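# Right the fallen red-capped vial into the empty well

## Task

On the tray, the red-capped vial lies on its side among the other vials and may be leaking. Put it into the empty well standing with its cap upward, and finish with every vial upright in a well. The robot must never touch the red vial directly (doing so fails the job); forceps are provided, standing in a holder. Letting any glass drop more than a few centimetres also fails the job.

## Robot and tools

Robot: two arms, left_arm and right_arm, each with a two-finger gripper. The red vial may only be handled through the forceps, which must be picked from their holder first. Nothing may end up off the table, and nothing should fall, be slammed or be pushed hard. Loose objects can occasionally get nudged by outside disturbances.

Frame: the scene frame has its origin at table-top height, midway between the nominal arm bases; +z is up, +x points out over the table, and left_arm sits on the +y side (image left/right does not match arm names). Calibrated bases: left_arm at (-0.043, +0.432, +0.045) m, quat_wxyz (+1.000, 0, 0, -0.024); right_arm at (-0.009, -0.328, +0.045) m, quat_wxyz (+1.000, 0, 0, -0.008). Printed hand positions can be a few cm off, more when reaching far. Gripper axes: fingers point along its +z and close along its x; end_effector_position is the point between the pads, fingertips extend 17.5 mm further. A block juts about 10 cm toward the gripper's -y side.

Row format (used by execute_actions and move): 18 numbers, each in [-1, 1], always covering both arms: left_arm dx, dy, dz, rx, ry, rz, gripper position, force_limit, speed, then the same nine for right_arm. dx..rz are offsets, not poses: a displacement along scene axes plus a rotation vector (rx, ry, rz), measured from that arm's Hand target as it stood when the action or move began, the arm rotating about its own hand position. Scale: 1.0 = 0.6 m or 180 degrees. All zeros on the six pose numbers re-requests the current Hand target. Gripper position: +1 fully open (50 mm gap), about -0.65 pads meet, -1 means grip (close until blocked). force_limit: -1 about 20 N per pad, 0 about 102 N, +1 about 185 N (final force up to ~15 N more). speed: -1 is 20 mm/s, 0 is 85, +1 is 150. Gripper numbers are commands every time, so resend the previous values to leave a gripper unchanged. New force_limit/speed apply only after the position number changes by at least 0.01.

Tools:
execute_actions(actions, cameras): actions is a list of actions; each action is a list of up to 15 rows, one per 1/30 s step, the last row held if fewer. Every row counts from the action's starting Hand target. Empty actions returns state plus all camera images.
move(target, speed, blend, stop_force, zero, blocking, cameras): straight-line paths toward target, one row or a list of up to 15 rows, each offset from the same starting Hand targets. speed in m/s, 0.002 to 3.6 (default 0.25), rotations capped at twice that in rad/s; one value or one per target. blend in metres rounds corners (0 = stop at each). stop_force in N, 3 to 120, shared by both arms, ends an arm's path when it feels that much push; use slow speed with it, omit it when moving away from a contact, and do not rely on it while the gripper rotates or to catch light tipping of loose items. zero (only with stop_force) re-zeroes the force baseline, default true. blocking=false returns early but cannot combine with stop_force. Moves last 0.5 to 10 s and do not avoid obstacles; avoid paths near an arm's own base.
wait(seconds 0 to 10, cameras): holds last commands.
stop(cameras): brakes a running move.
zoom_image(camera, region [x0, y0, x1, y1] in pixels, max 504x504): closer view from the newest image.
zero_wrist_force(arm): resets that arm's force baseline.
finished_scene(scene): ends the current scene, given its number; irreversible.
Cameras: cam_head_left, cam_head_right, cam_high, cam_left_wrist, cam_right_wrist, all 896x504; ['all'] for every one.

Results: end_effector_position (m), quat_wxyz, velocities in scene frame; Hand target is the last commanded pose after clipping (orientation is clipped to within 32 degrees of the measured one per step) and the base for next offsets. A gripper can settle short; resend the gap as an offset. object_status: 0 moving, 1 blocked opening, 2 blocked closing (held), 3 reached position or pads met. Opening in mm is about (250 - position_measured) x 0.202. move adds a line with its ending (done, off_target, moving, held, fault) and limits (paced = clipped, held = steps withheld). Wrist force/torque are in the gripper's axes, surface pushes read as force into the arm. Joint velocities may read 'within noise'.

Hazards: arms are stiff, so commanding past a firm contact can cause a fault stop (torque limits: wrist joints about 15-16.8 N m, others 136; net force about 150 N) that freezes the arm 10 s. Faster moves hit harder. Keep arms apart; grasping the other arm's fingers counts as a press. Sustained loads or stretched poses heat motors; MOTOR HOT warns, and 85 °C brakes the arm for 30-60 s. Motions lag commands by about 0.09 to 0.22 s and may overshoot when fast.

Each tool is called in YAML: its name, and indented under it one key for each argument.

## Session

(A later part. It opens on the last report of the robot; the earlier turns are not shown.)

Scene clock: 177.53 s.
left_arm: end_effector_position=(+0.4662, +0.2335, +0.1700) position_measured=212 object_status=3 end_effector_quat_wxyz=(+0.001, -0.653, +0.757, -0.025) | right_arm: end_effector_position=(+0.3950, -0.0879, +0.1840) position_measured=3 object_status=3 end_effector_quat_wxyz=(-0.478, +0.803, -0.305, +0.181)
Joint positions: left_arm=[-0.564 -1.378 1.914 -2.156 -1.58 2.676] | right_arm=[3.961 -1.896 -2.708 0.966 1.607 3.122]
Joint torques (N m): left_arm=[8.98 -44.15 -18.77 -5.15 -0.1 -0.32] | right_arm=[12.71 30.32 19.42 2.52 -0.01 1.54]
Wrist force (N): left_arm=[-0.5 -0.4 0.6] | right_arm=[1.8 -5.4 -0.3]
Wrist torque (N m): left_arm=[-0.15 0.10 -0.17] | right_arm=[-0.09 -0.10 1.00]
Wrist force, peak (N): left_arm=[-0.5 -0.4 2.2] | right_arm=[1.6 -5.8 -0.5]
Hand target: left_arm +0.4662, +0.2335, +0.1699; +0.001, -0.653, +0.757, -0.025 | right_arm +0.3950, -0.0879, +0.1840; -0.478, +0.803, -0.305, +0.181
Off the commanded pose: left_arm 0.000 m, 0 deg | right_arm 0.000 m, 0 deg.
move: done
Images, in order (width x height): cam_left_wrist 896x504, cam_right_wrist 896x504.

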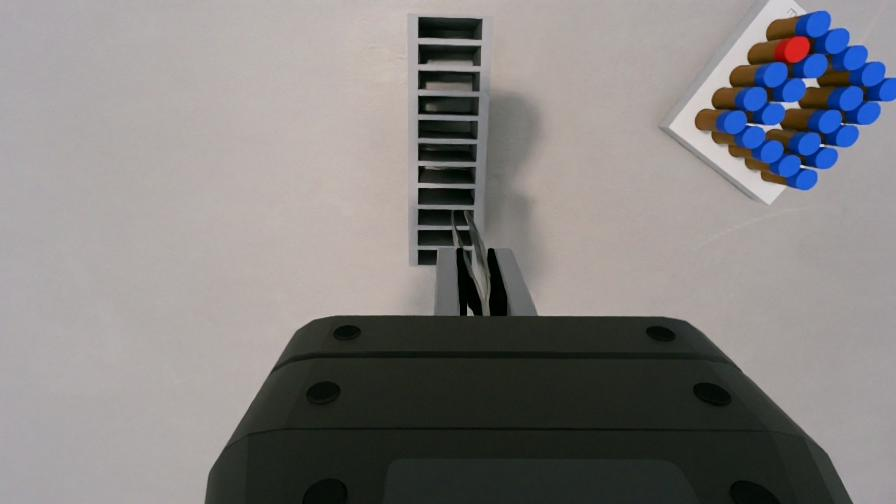

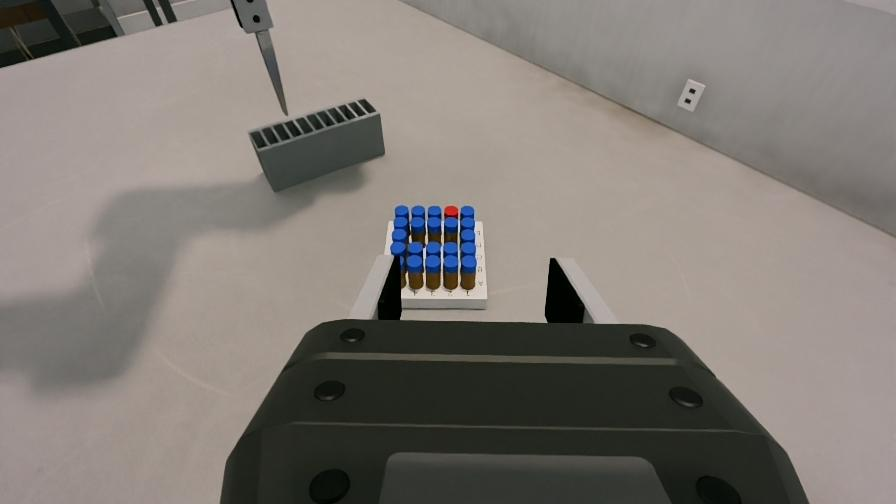

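move:
  target: [0,0,-0.025,0,0,0,-0.40,-1,-1,0,0,0,0,0,0,1,1,1]
  speed: 0.02
  stop_force: 4
  cameras: ["cam_left_wrist","cam_right_wrist"]

zoom_image:
  camera: "cam_left_wrist"
  region: [390, 130, 530, 260]

zoom_image:
  camera: "cam_right_wrist"
  region: [240, 80, 340, 180]

Scene clock: 179.57 s.
left_arm: end_effector_position=(+0.4662, +0.2335, +0.1549) position_measured=212 object_status=3 end_effector_quat_wxyz=(+0.001, -0.653, +0.757, -0.025) | right_arm: end_effector_position=(+0.3950, -0.0879, +0.1840) position_measured=3 object_status=3 end_effector_quat_wxyz=(-0.478, +0.803, -0.305, +0.181)
Joint positions: left_arm=[-0.564 -1.358 1.934 -2.196 -1.58 2.676] | right_arm=[3.961 -1.896 -2.708 0.966 1.607 3.122]
Joint torques (N m): left_arm=[8.52 -46.16 -28.15 -0.98 -0.39 1.25] | right_arm=[13.92 29.62 17.96 2.48 0 1.48]
Wrist force (N): left_arm=[-0.5 -0.2 0.7] | right_arm=[1.7 -5.3 -0.2]
Wrist torque (N m): left_arm=[-0.12 0.11 -0.17] | right_arm=[-0.08 -0.08 0.99]
Wrist force, peak (N): left_arm=[-0.5 -0.3 1.0] | right_arm=[1.5 -5.9 -0.5]
Hand target: left_arm +0.4662, +0.2335, +0.1549; +0.001, -0.653, +0.757, -0.025 | right_arm +0.3950, -0.0879, +0.1840; -0.478, +0.803, -0.305, +0.181
Off the commanded pose: left_arm 0.000 m, 0 deg | right_arm 0.000 m, 0 deg.
move: done
Images, in order (width x height): cam_left_wrist 896x504, cam_right_wrist 896x504.

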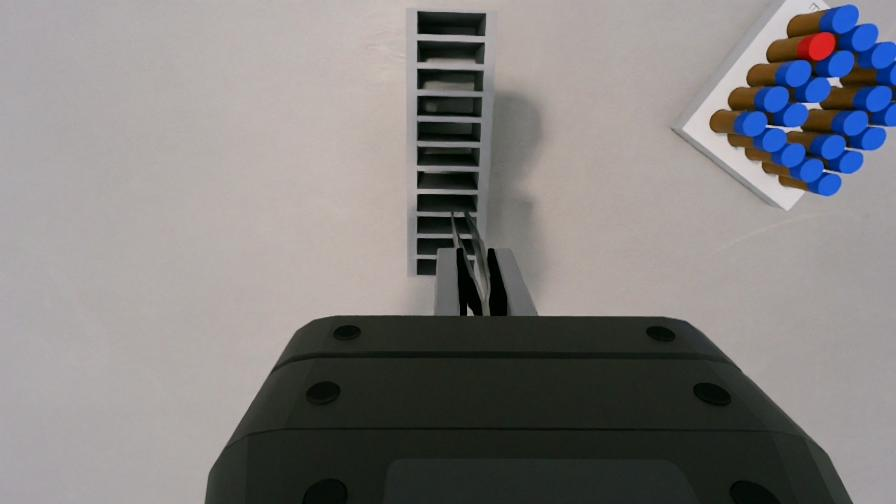

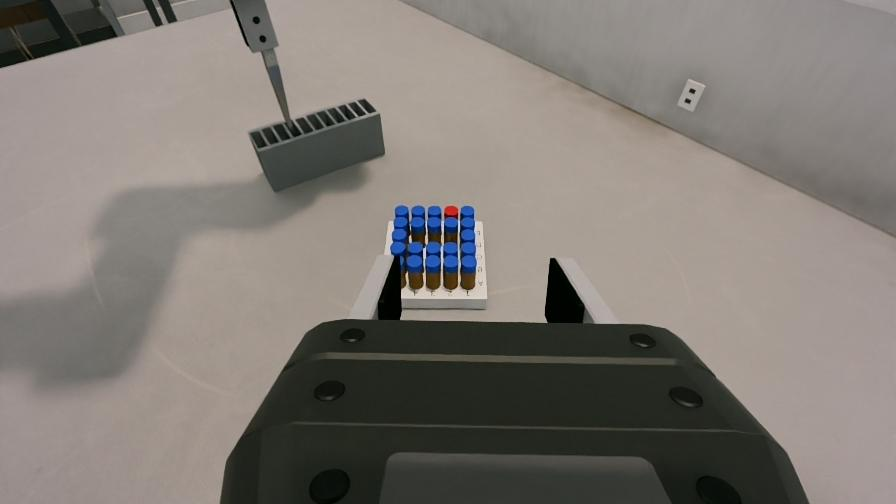

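Scaled by 3.600 from the camera's 896x504 image, which has a finer 1280x720 frame.

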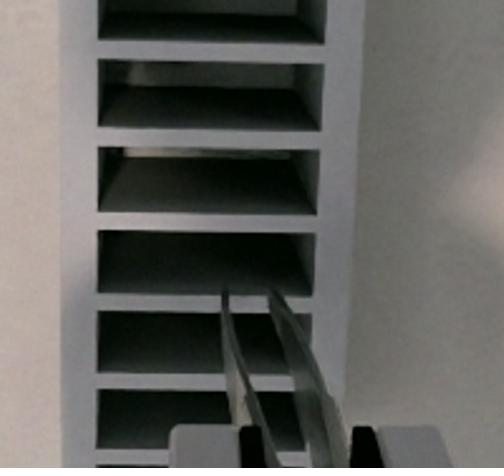

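Scaled by 5.040 from the camera's 896x504 image, which has a finer 1280x720 frame.

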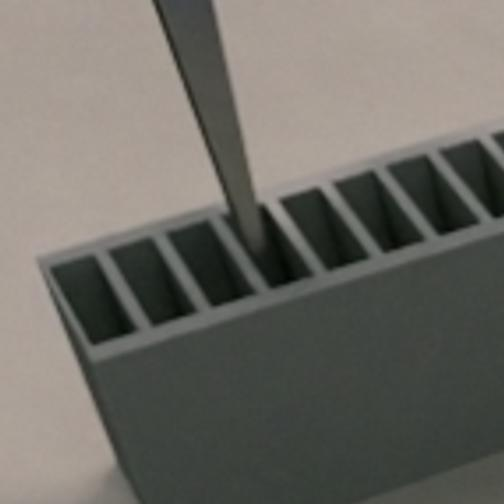

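move:
  target: [0,0,-0.0333,0,0,0,-0.40,-1,-1,0,0,0,0,0,0,1,1,1]
  speed: 0.02
  stop_force: 4
  cameras: ["cam_left_wrist","cam_right_wrist"]

zoom_image:
  camera: "cam_left_wrist"
  region: [390, 130, 530, 260]

zoom_image:
  camera: "cam_right_wrist"
  region: [240, 80, 340, 180]

Scene clock: 181.80 s.
left_arm: end_effector_position=(+0.4662, +0.2335, +0.1350) position_measured=212 object_status=3 end_effector_quat_wxyz=(+0.001, -0.653, +0.757, -0.025) | right_arm: end_effector_position=(+0.3950, -0.0879, +0.1840) position_measured=3 object_status=3 end_effector_quat_wxyz=(-0.478, +0.803, -0.305, +0.181)
Joint positions: left_arm=[-0.564 -1.33 1.959 -2.25 -1.58 2.676] | right_arm=[3.961 -1.896 -2.708 0.966 1.607 3.122]
Joint torques (N m): left_arm=[6.5 -45.61 -27.17 -0.99 -0.92 1.32] | right_arm=[13.69 29.36 18.94 2.36 -0.19 1.31]
Wrist force (N): left_arm=[-0.5 -0.2 0.6] | right_arm=[1.6 -5.6 -0.1]
Wrist torque (N m): left_arm=[-0.11 0.09 -0.17] | right_arm=[-0.11 -0.07 0.99]
Wrist force, peak (N): left_arm=[-0.5 -0.2 1.0] | right_arm=[2.1 -5.7 -0.3]
Hand target: left_arm +0.4662, +0.2335, +0.1350; +0.001, -0.653, +0.757, -0.025 | right_arm +0.3950, -0.0879, +0.1840; -0.478, +0.803, -0.305, +0.181
Off the commanded pose: left_arm 0.000 m, 0 deg | right_arm 0.000 m, 0 deg.
move: done
Images, in order (width x height): cam_left_wrist 896x504, cam_right_wrist 896x504.

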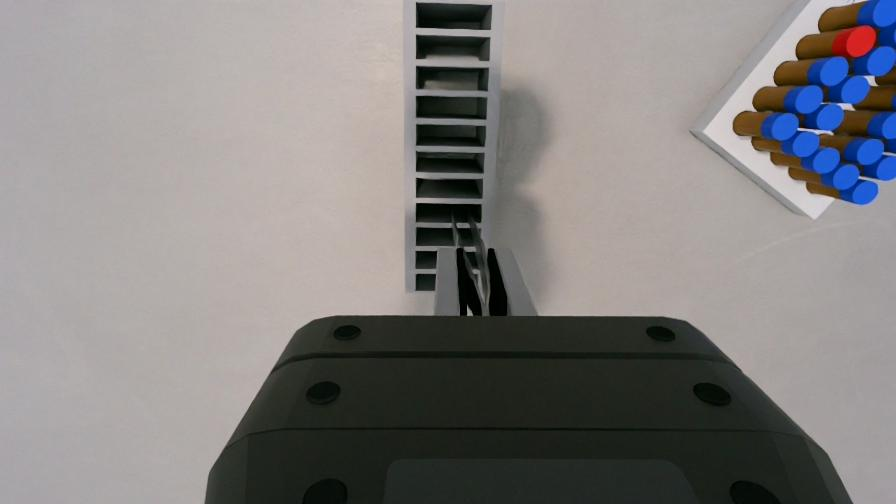

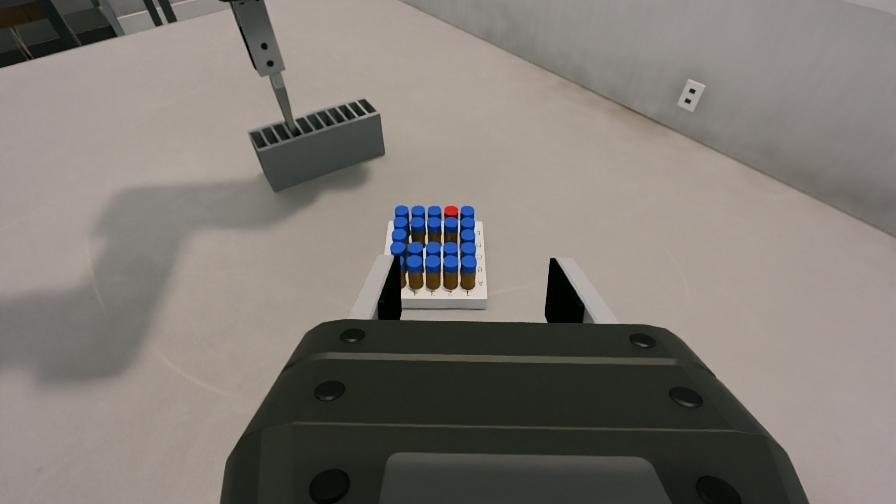

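Scaled by 3.600 from the camera's 896x504 image, which has a finer 1280x720 frame.

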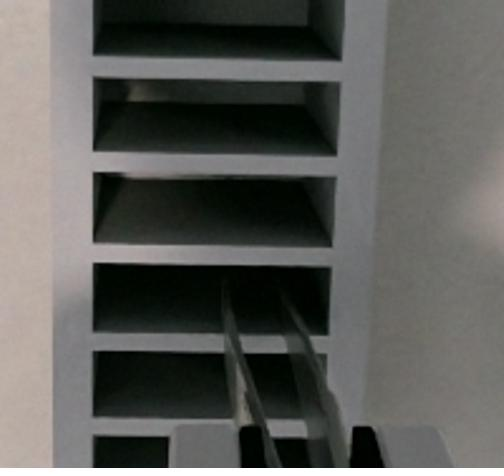

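Scaled by 5.040 from the camera's 896x504 image, which has a finer 1280x720 frame.

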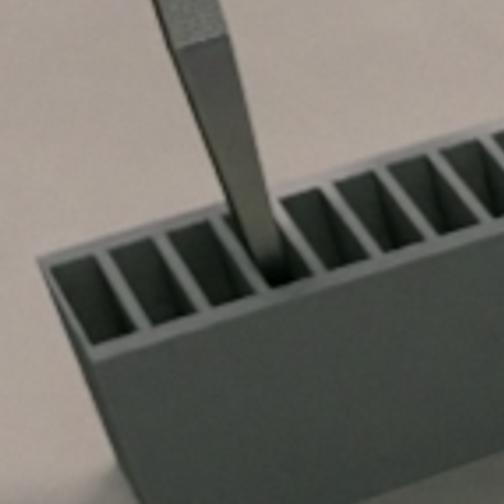

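move:
  target: [0,0,-0.05,0,0,0,-0.40,-1,-1,0,0,0,0,0,0,1,1,1]
  speed: 0.015
  stop_force: 4
  cameras: ["cam_left_wrist","cam_right_wrist"]

zoom_image:
  camera: "cam_left_wrist"
  region: [390, 130, 530, 260]

zoom_image:
  camera: "cam_right_wrist"
  region: [220, 20, 380, 180]

Scene clock: 185.03 s.
left_arm: end_effector_position=(+0.4662, +0.2335, +0.1050) position_measured=212 object_status=3 end_effector_quat_wxyz=(+0.001, -0.653, +0.757, -0.025) | right_arm: end_effector_position=(+0.3950, -0.0879, +0.1840) position_measured=3 object_status=3 end_effector_quat_wxyz=(-0.478, +0.803, -0.305, +0.181)
Joint positions: left_arm=[-0.564 -1.282 1.992 -2.33 -1.58 2.676] | right_arm=[3.961 -1.896 -2.708 0.966 1.607 3.122]
Joint torques (N m): left_arm=[5.83 -46.16 -26.81 -1.16 -1.38 1.22] | right_arm=[13.78 30.18 18.38 2.33 -0.07 1.48]
Wrist force (N): left_arm=[-0.5 -0.3 0.4] | right_arm=[1.8 -5.6 -0.5]
Wrist torque (N m): left_arm=[-0.12 0.09 -0.17] | right_arm=[-0.11 -0.10 0.99]
Wrist force, peak (N): left_arm=[-0.6 -0.5 0.6] | right_arm=[2.1 -5.7 -0.1]
Hand target: left_arm +0.4662, +0.2335, +0.1050; +0.001, -0.653, +0.757, -0.025 | right_arm +0.3950, -0.0879, +0.1840; -0.478, +0.803, -0.305, +0.181
Off the commanded pose: left_arm 0.000 m, 0 deg | right_arm 0.000 m, 0 deg.
move: done
Images, in order (width x height): cam_left_wrist 896x504, cam_right_wrist 896x504.

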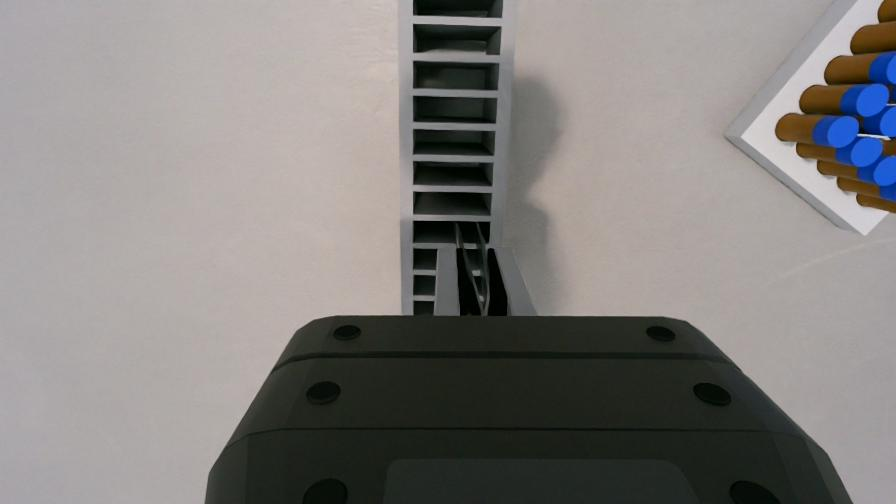

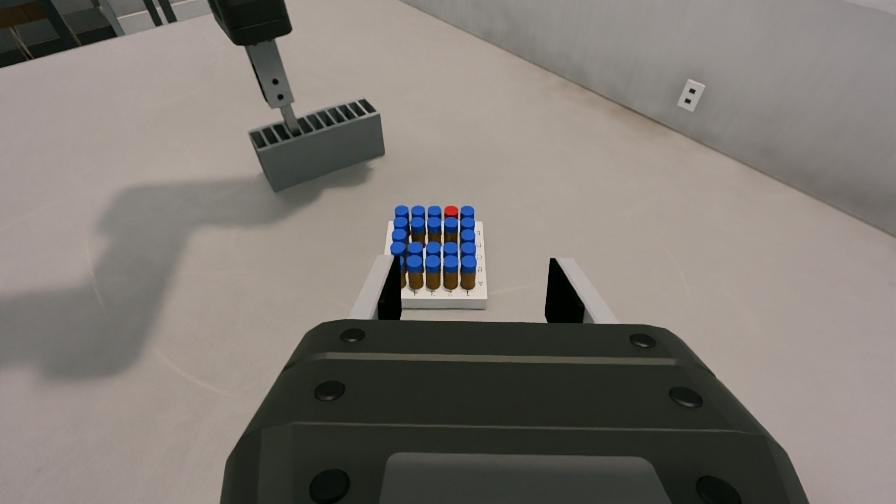

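Scaled by 3.600 from the camera's 896x504 image, which has a finer 1280x720 frame.

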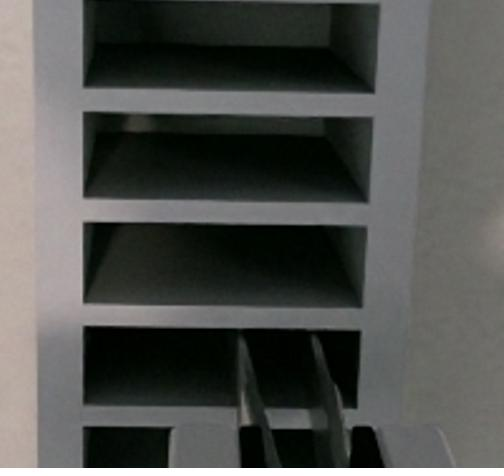

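Scaled by 3.150 from the camera's 896x504 image, which has a finer 1280x720 frame.

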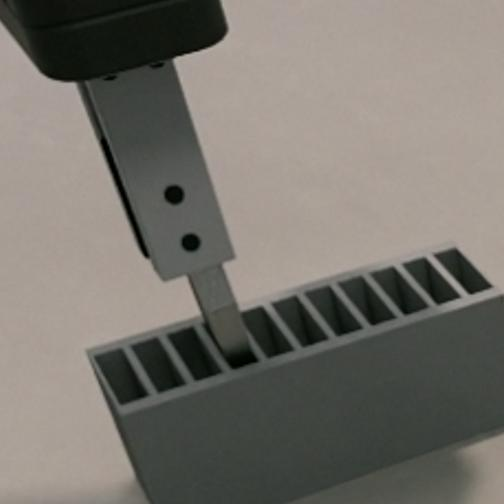

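move:
  target: [0,0,-0.006,0,0,0,-0.40,-1,-1,0,0,0,0,0,0,1,1,1]
  speed: 0.005
  stop_force: 3

Scene clock: 186.37 s.
left_arm: end_effector_position=(+0.4662, +0.2335, +0.1042) position_measured=212 object_status=3 end_effector_quat_wxyz=(+0.001, -0.653, +0.757, -0.025) | right_arm: end_effector_position=(+0.3950, -0.0879, +0.1840) position_measured=3 object_status=3 end_effector_quat_wxyz=(-0.478, +0.803, -0.305, +0.181)
Joint positions: left_arm=[-0.564 -1.281 1.993 -2.332 -1.58 2.676] | right_arm=[3.961 -1.896 -2.708 0.966 1.607 3.122]
Joint torques (N m): left_arm=[6.63 -44.84 -25.01 -0.94 -1.17 1.23] | right_arm=[13.92 29.16 18.25 2.51 -0.11 1.48]
Wrist force (N): left_arm=[-0.4 -0.3 -3.4] | right_arm=[1.5 -5.5 0.0]
Wrist torque (N m): left_arm=[-0.12 0.09 -0.17] | right_arm=[-0.10 -0.05 0.99]
Wrist force, peak (N): left_arm=[-0.1 0.2 -6.5] | right_arm=[1.7 -5.9 -0.4]
Hand target: left_arm +0.4662, +0.2335, +0.1042; +0.001, -0.653, +0.757, -0.025 (not the last commanded pose) | right_arm +0.3950, -0.0879, +0.1840; -0.478, +0.803, -0.305, +0.181
Off the commanded pose: left_arm 0.003 m, 0 deg | right_arm 0.000 m, 0 deg.
move: contact (left_arm)

move:
  target:
    - [0,0,0.0003,0,0,0,-0.32,-1,-1,0,0,0,0,0,0,1,1,1]
    - [0,0,0.0003,0,0,0,-0.1,-1,-1,0,0,0,0,0,0,1,1,1]
    - [0,0,0.0003,0,0,0,0.5,-1,-1,0,0,0,0,0,0,1,1,1]
  cameras: ["cam_left_wrist","cam_right_wrist"]

zoom_image:
  camera: "cam_left_wrist"
  region: [390, 190, 530, 320]

zoom_image:
  camera: "cam_right_wrist"
  region: [220, 20, 380, 180]

Scene clock: 188.90 s.
left_arm: end_effector_position=(+0.4662, +0.2335, +0.1044) position_measured=78 object_status=3 end_effector_quat_wxyz=(+0.001, -0.653, +0.757, -0.025) | right_arm: end_effector_position=(+0.3950, -0.0879, +0.1840) position_measured=3 object_status=3 end_effector_quat_wxyz=(-0.478, +0.803, -0.305, +0.181)
Joint positions: left_arm=[-0.564 -1.281 1.992 -2.332 -1.58 2.676] | right_arm=[3.961 -1.896 -2.708 0.966 1.607 3.122]
Joint torques (N m): left_arm=[6.01 -45.67 -25.13 -2.47 -1.47 1.51] | right_arm=[13.52 29.49 18.77 2.52 -0.08 1.32]
Wrist force (N): left_arm=[-0.4 -0.2 -0.6] | right_arm=[1.8 -5.5 -0.1]
Wrist torque (N m): left_arm=[-0.11 0.08 -0.17] | right_arm=[-0.10 -0.10 0.99]
Wrist force, peak (N): left_arm=[-0.4 -0.4 -3.3] | right_arm=[2.0 -5.7 -0.4]
Hand target: left_arm +0.4662, +0.2335, +0.1044; +0.001, -0.653, +0.757, -0.025 | right_arm +0.3950, -0.0879, +0.1840; -0.478, +0.803, -0.305, +0.181
Off the commanded pose: left_arm 0.000 m, 0 deg | right_arm 0.000 m, 0 deg.
move: done
Images, in order (width x height): cam_left_wrist 896x504, cam_right_wrist 896x504.

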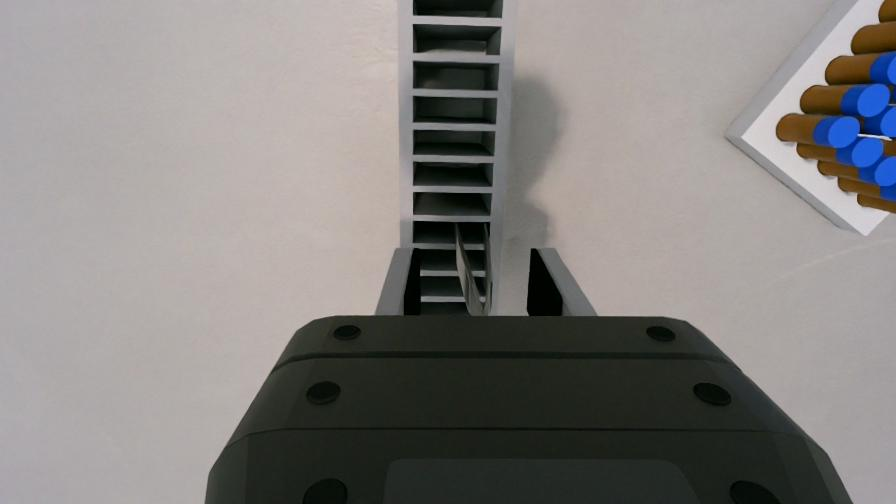

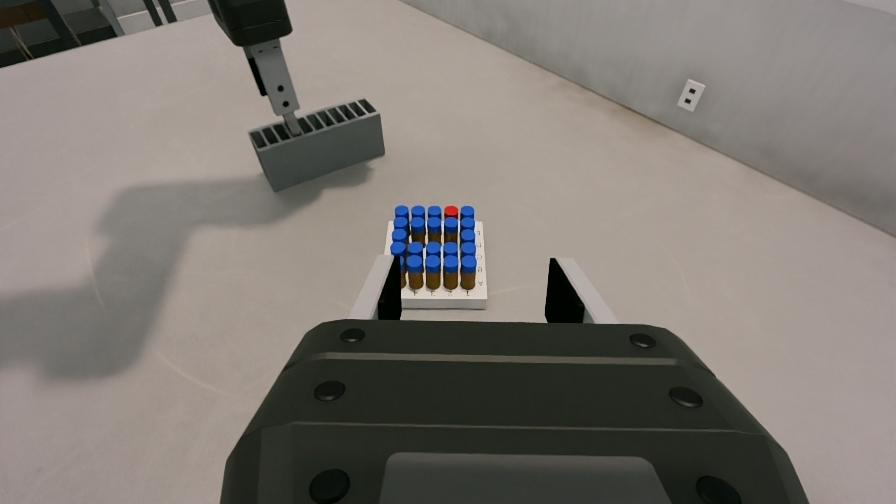

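Scaled by 3.600 from the camera's 896x504 image, which has a finer 1280x720 frame.

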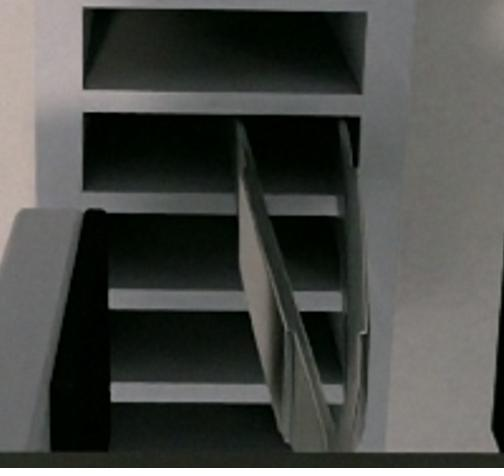

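Scaled by 3.150 from the camera's 896x504 image, which has a finer 1280x720 frame.

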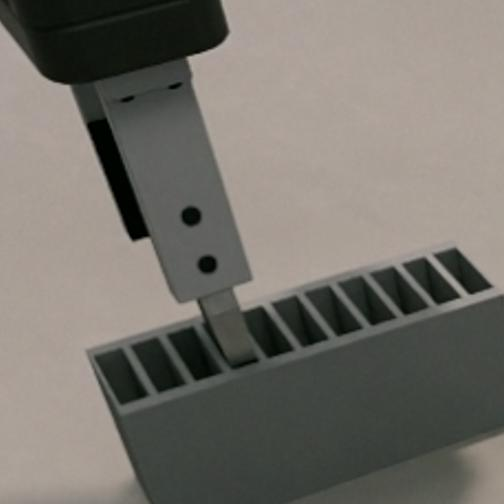

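move:
  target:
    - [0,0,0.0667,0,0,0,0.5,-1,-1,0,0,0,0,0,0,1,1,1]
    - [0,0,0.25,0,0,0,0.5,-1,-1,0,0,0,0,0,0,1,1,1]
  speed: [0.03,0.08]
  cameras: ["cam_left_wrist","cam_right_wrist","cam_high"]

zoom_image:
  camera: "cam_right_wrist"
  region: [220, 30, 500, 310]

zoom_image:
  camera: "cam_left_wrist"
  region: [390, 0, 780, 240]

Scene clock: 192.37 s.
left_arm: end_effector_position=(+0.4662, +0.2335, +0.2545) position_measured=78 object_status=3 end_effector_quat_wxyz=(+0.001, -0.653, +0.757, -0.025) | right_arm: end_effector_position=(+0.3950, -0.0879, +0.1840) position_measured=3 object_status=3 end_effector_quat_wxyz=(-0.478, +0.803, -0.305, +0.181)
Joint positions: left_arm=[-0.564 -1.463 1.778 -1.935 -1.58 2.676] | right_arm=[3.961 -1.896 -2.708 0.966 1.607 3.122]
Joint torques (N m): left_arm=[11 -19.25 -22.84 -3.92 -0.58 0.12] | right_arm=[13.63 30.19 17.83 2.48 0.01 1.37]
Wrist force (N): left_arm=[-0.1 -0.1 0.6] | right_arm=[1.5 -5.5 0.0]
Wrist torque (N m): left_arm=[-0.11 0.05 -0.17] | right_arm=[-0.10 -0.06 0.99]
Wrist force, peak (N): left_arm=[-0.5 -0.3 1.9] | right_arm=[1.8 -5.8 -0.4]
Hand target: left_arm +0.4662, +0.2335, +0.2544; +0.001, -0.653, +0.757, -0.025 | right_arm +0.3950, -0.0879, +0.1840; -0.478, +0.803, -0.305, +0.181
Off the commanded pose: left_arm 0.000 m, 0 deg | right_arm 0.000 m, 0 deg.
move: done
Images, in order (width x height): cam_high 896x504, cam_left_wrist 896x504, cam_right_wrist 896x504.

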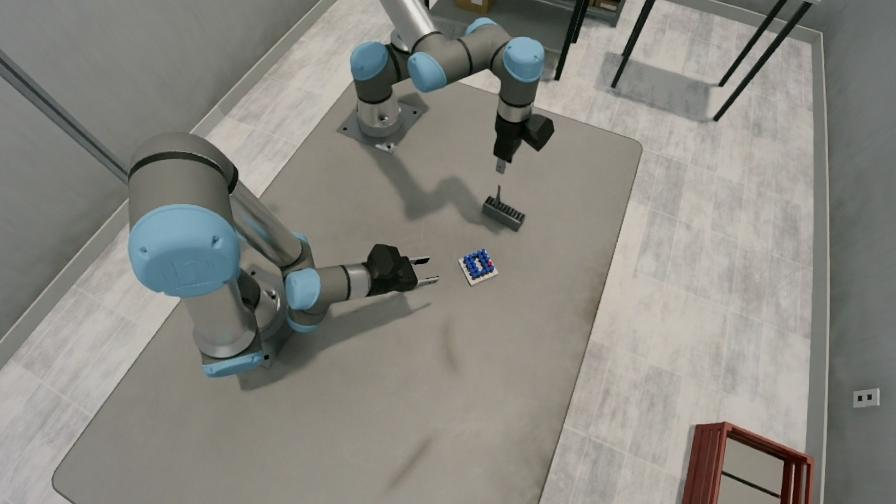

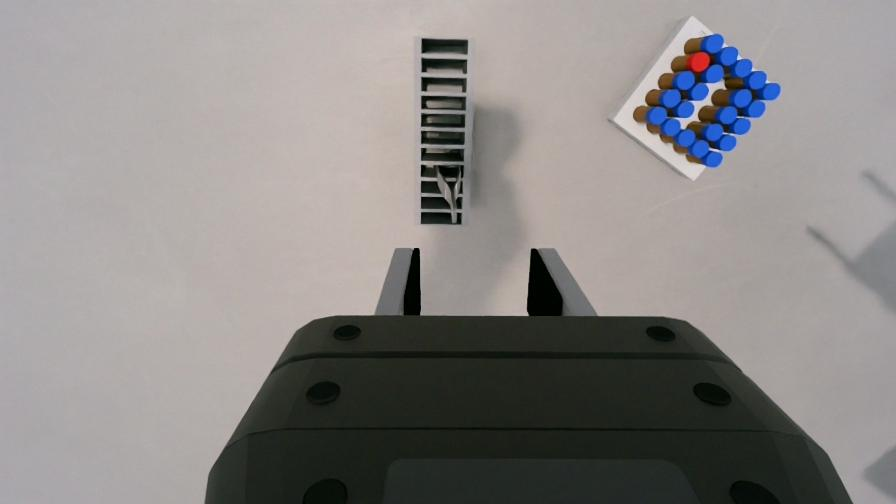

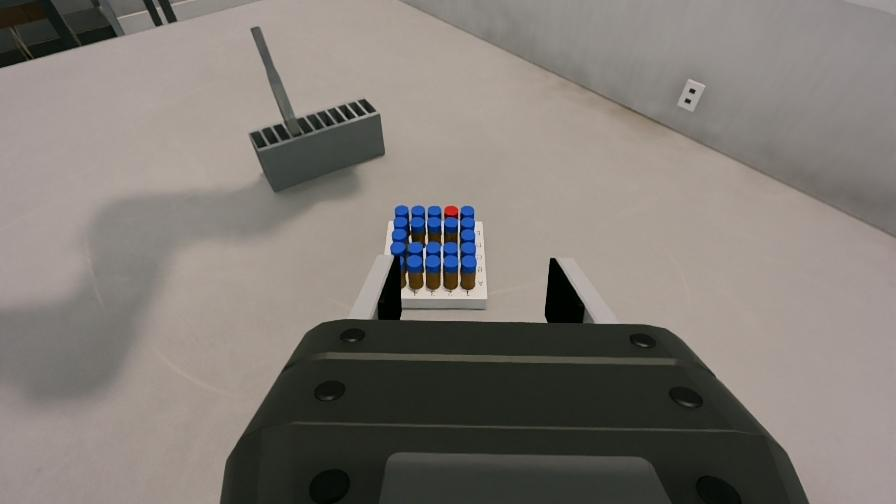

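Scaled by 1.800 from the camera's 896x504 image, which has a finer 1280x720 frame.

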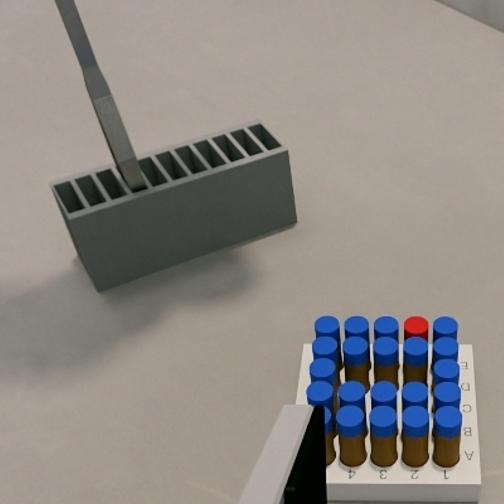

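Scaled by 1.292 from the camera's 896x504 image, which has a finer 1280x720 frame.

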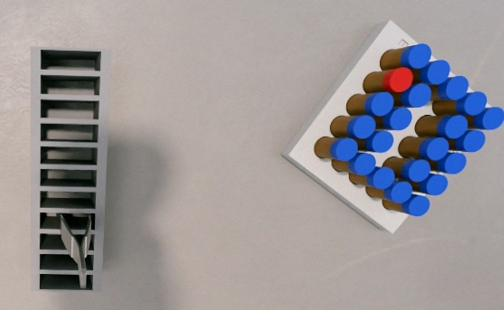

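finished_scene:
  scene: 2

The scene is finished: the task was done.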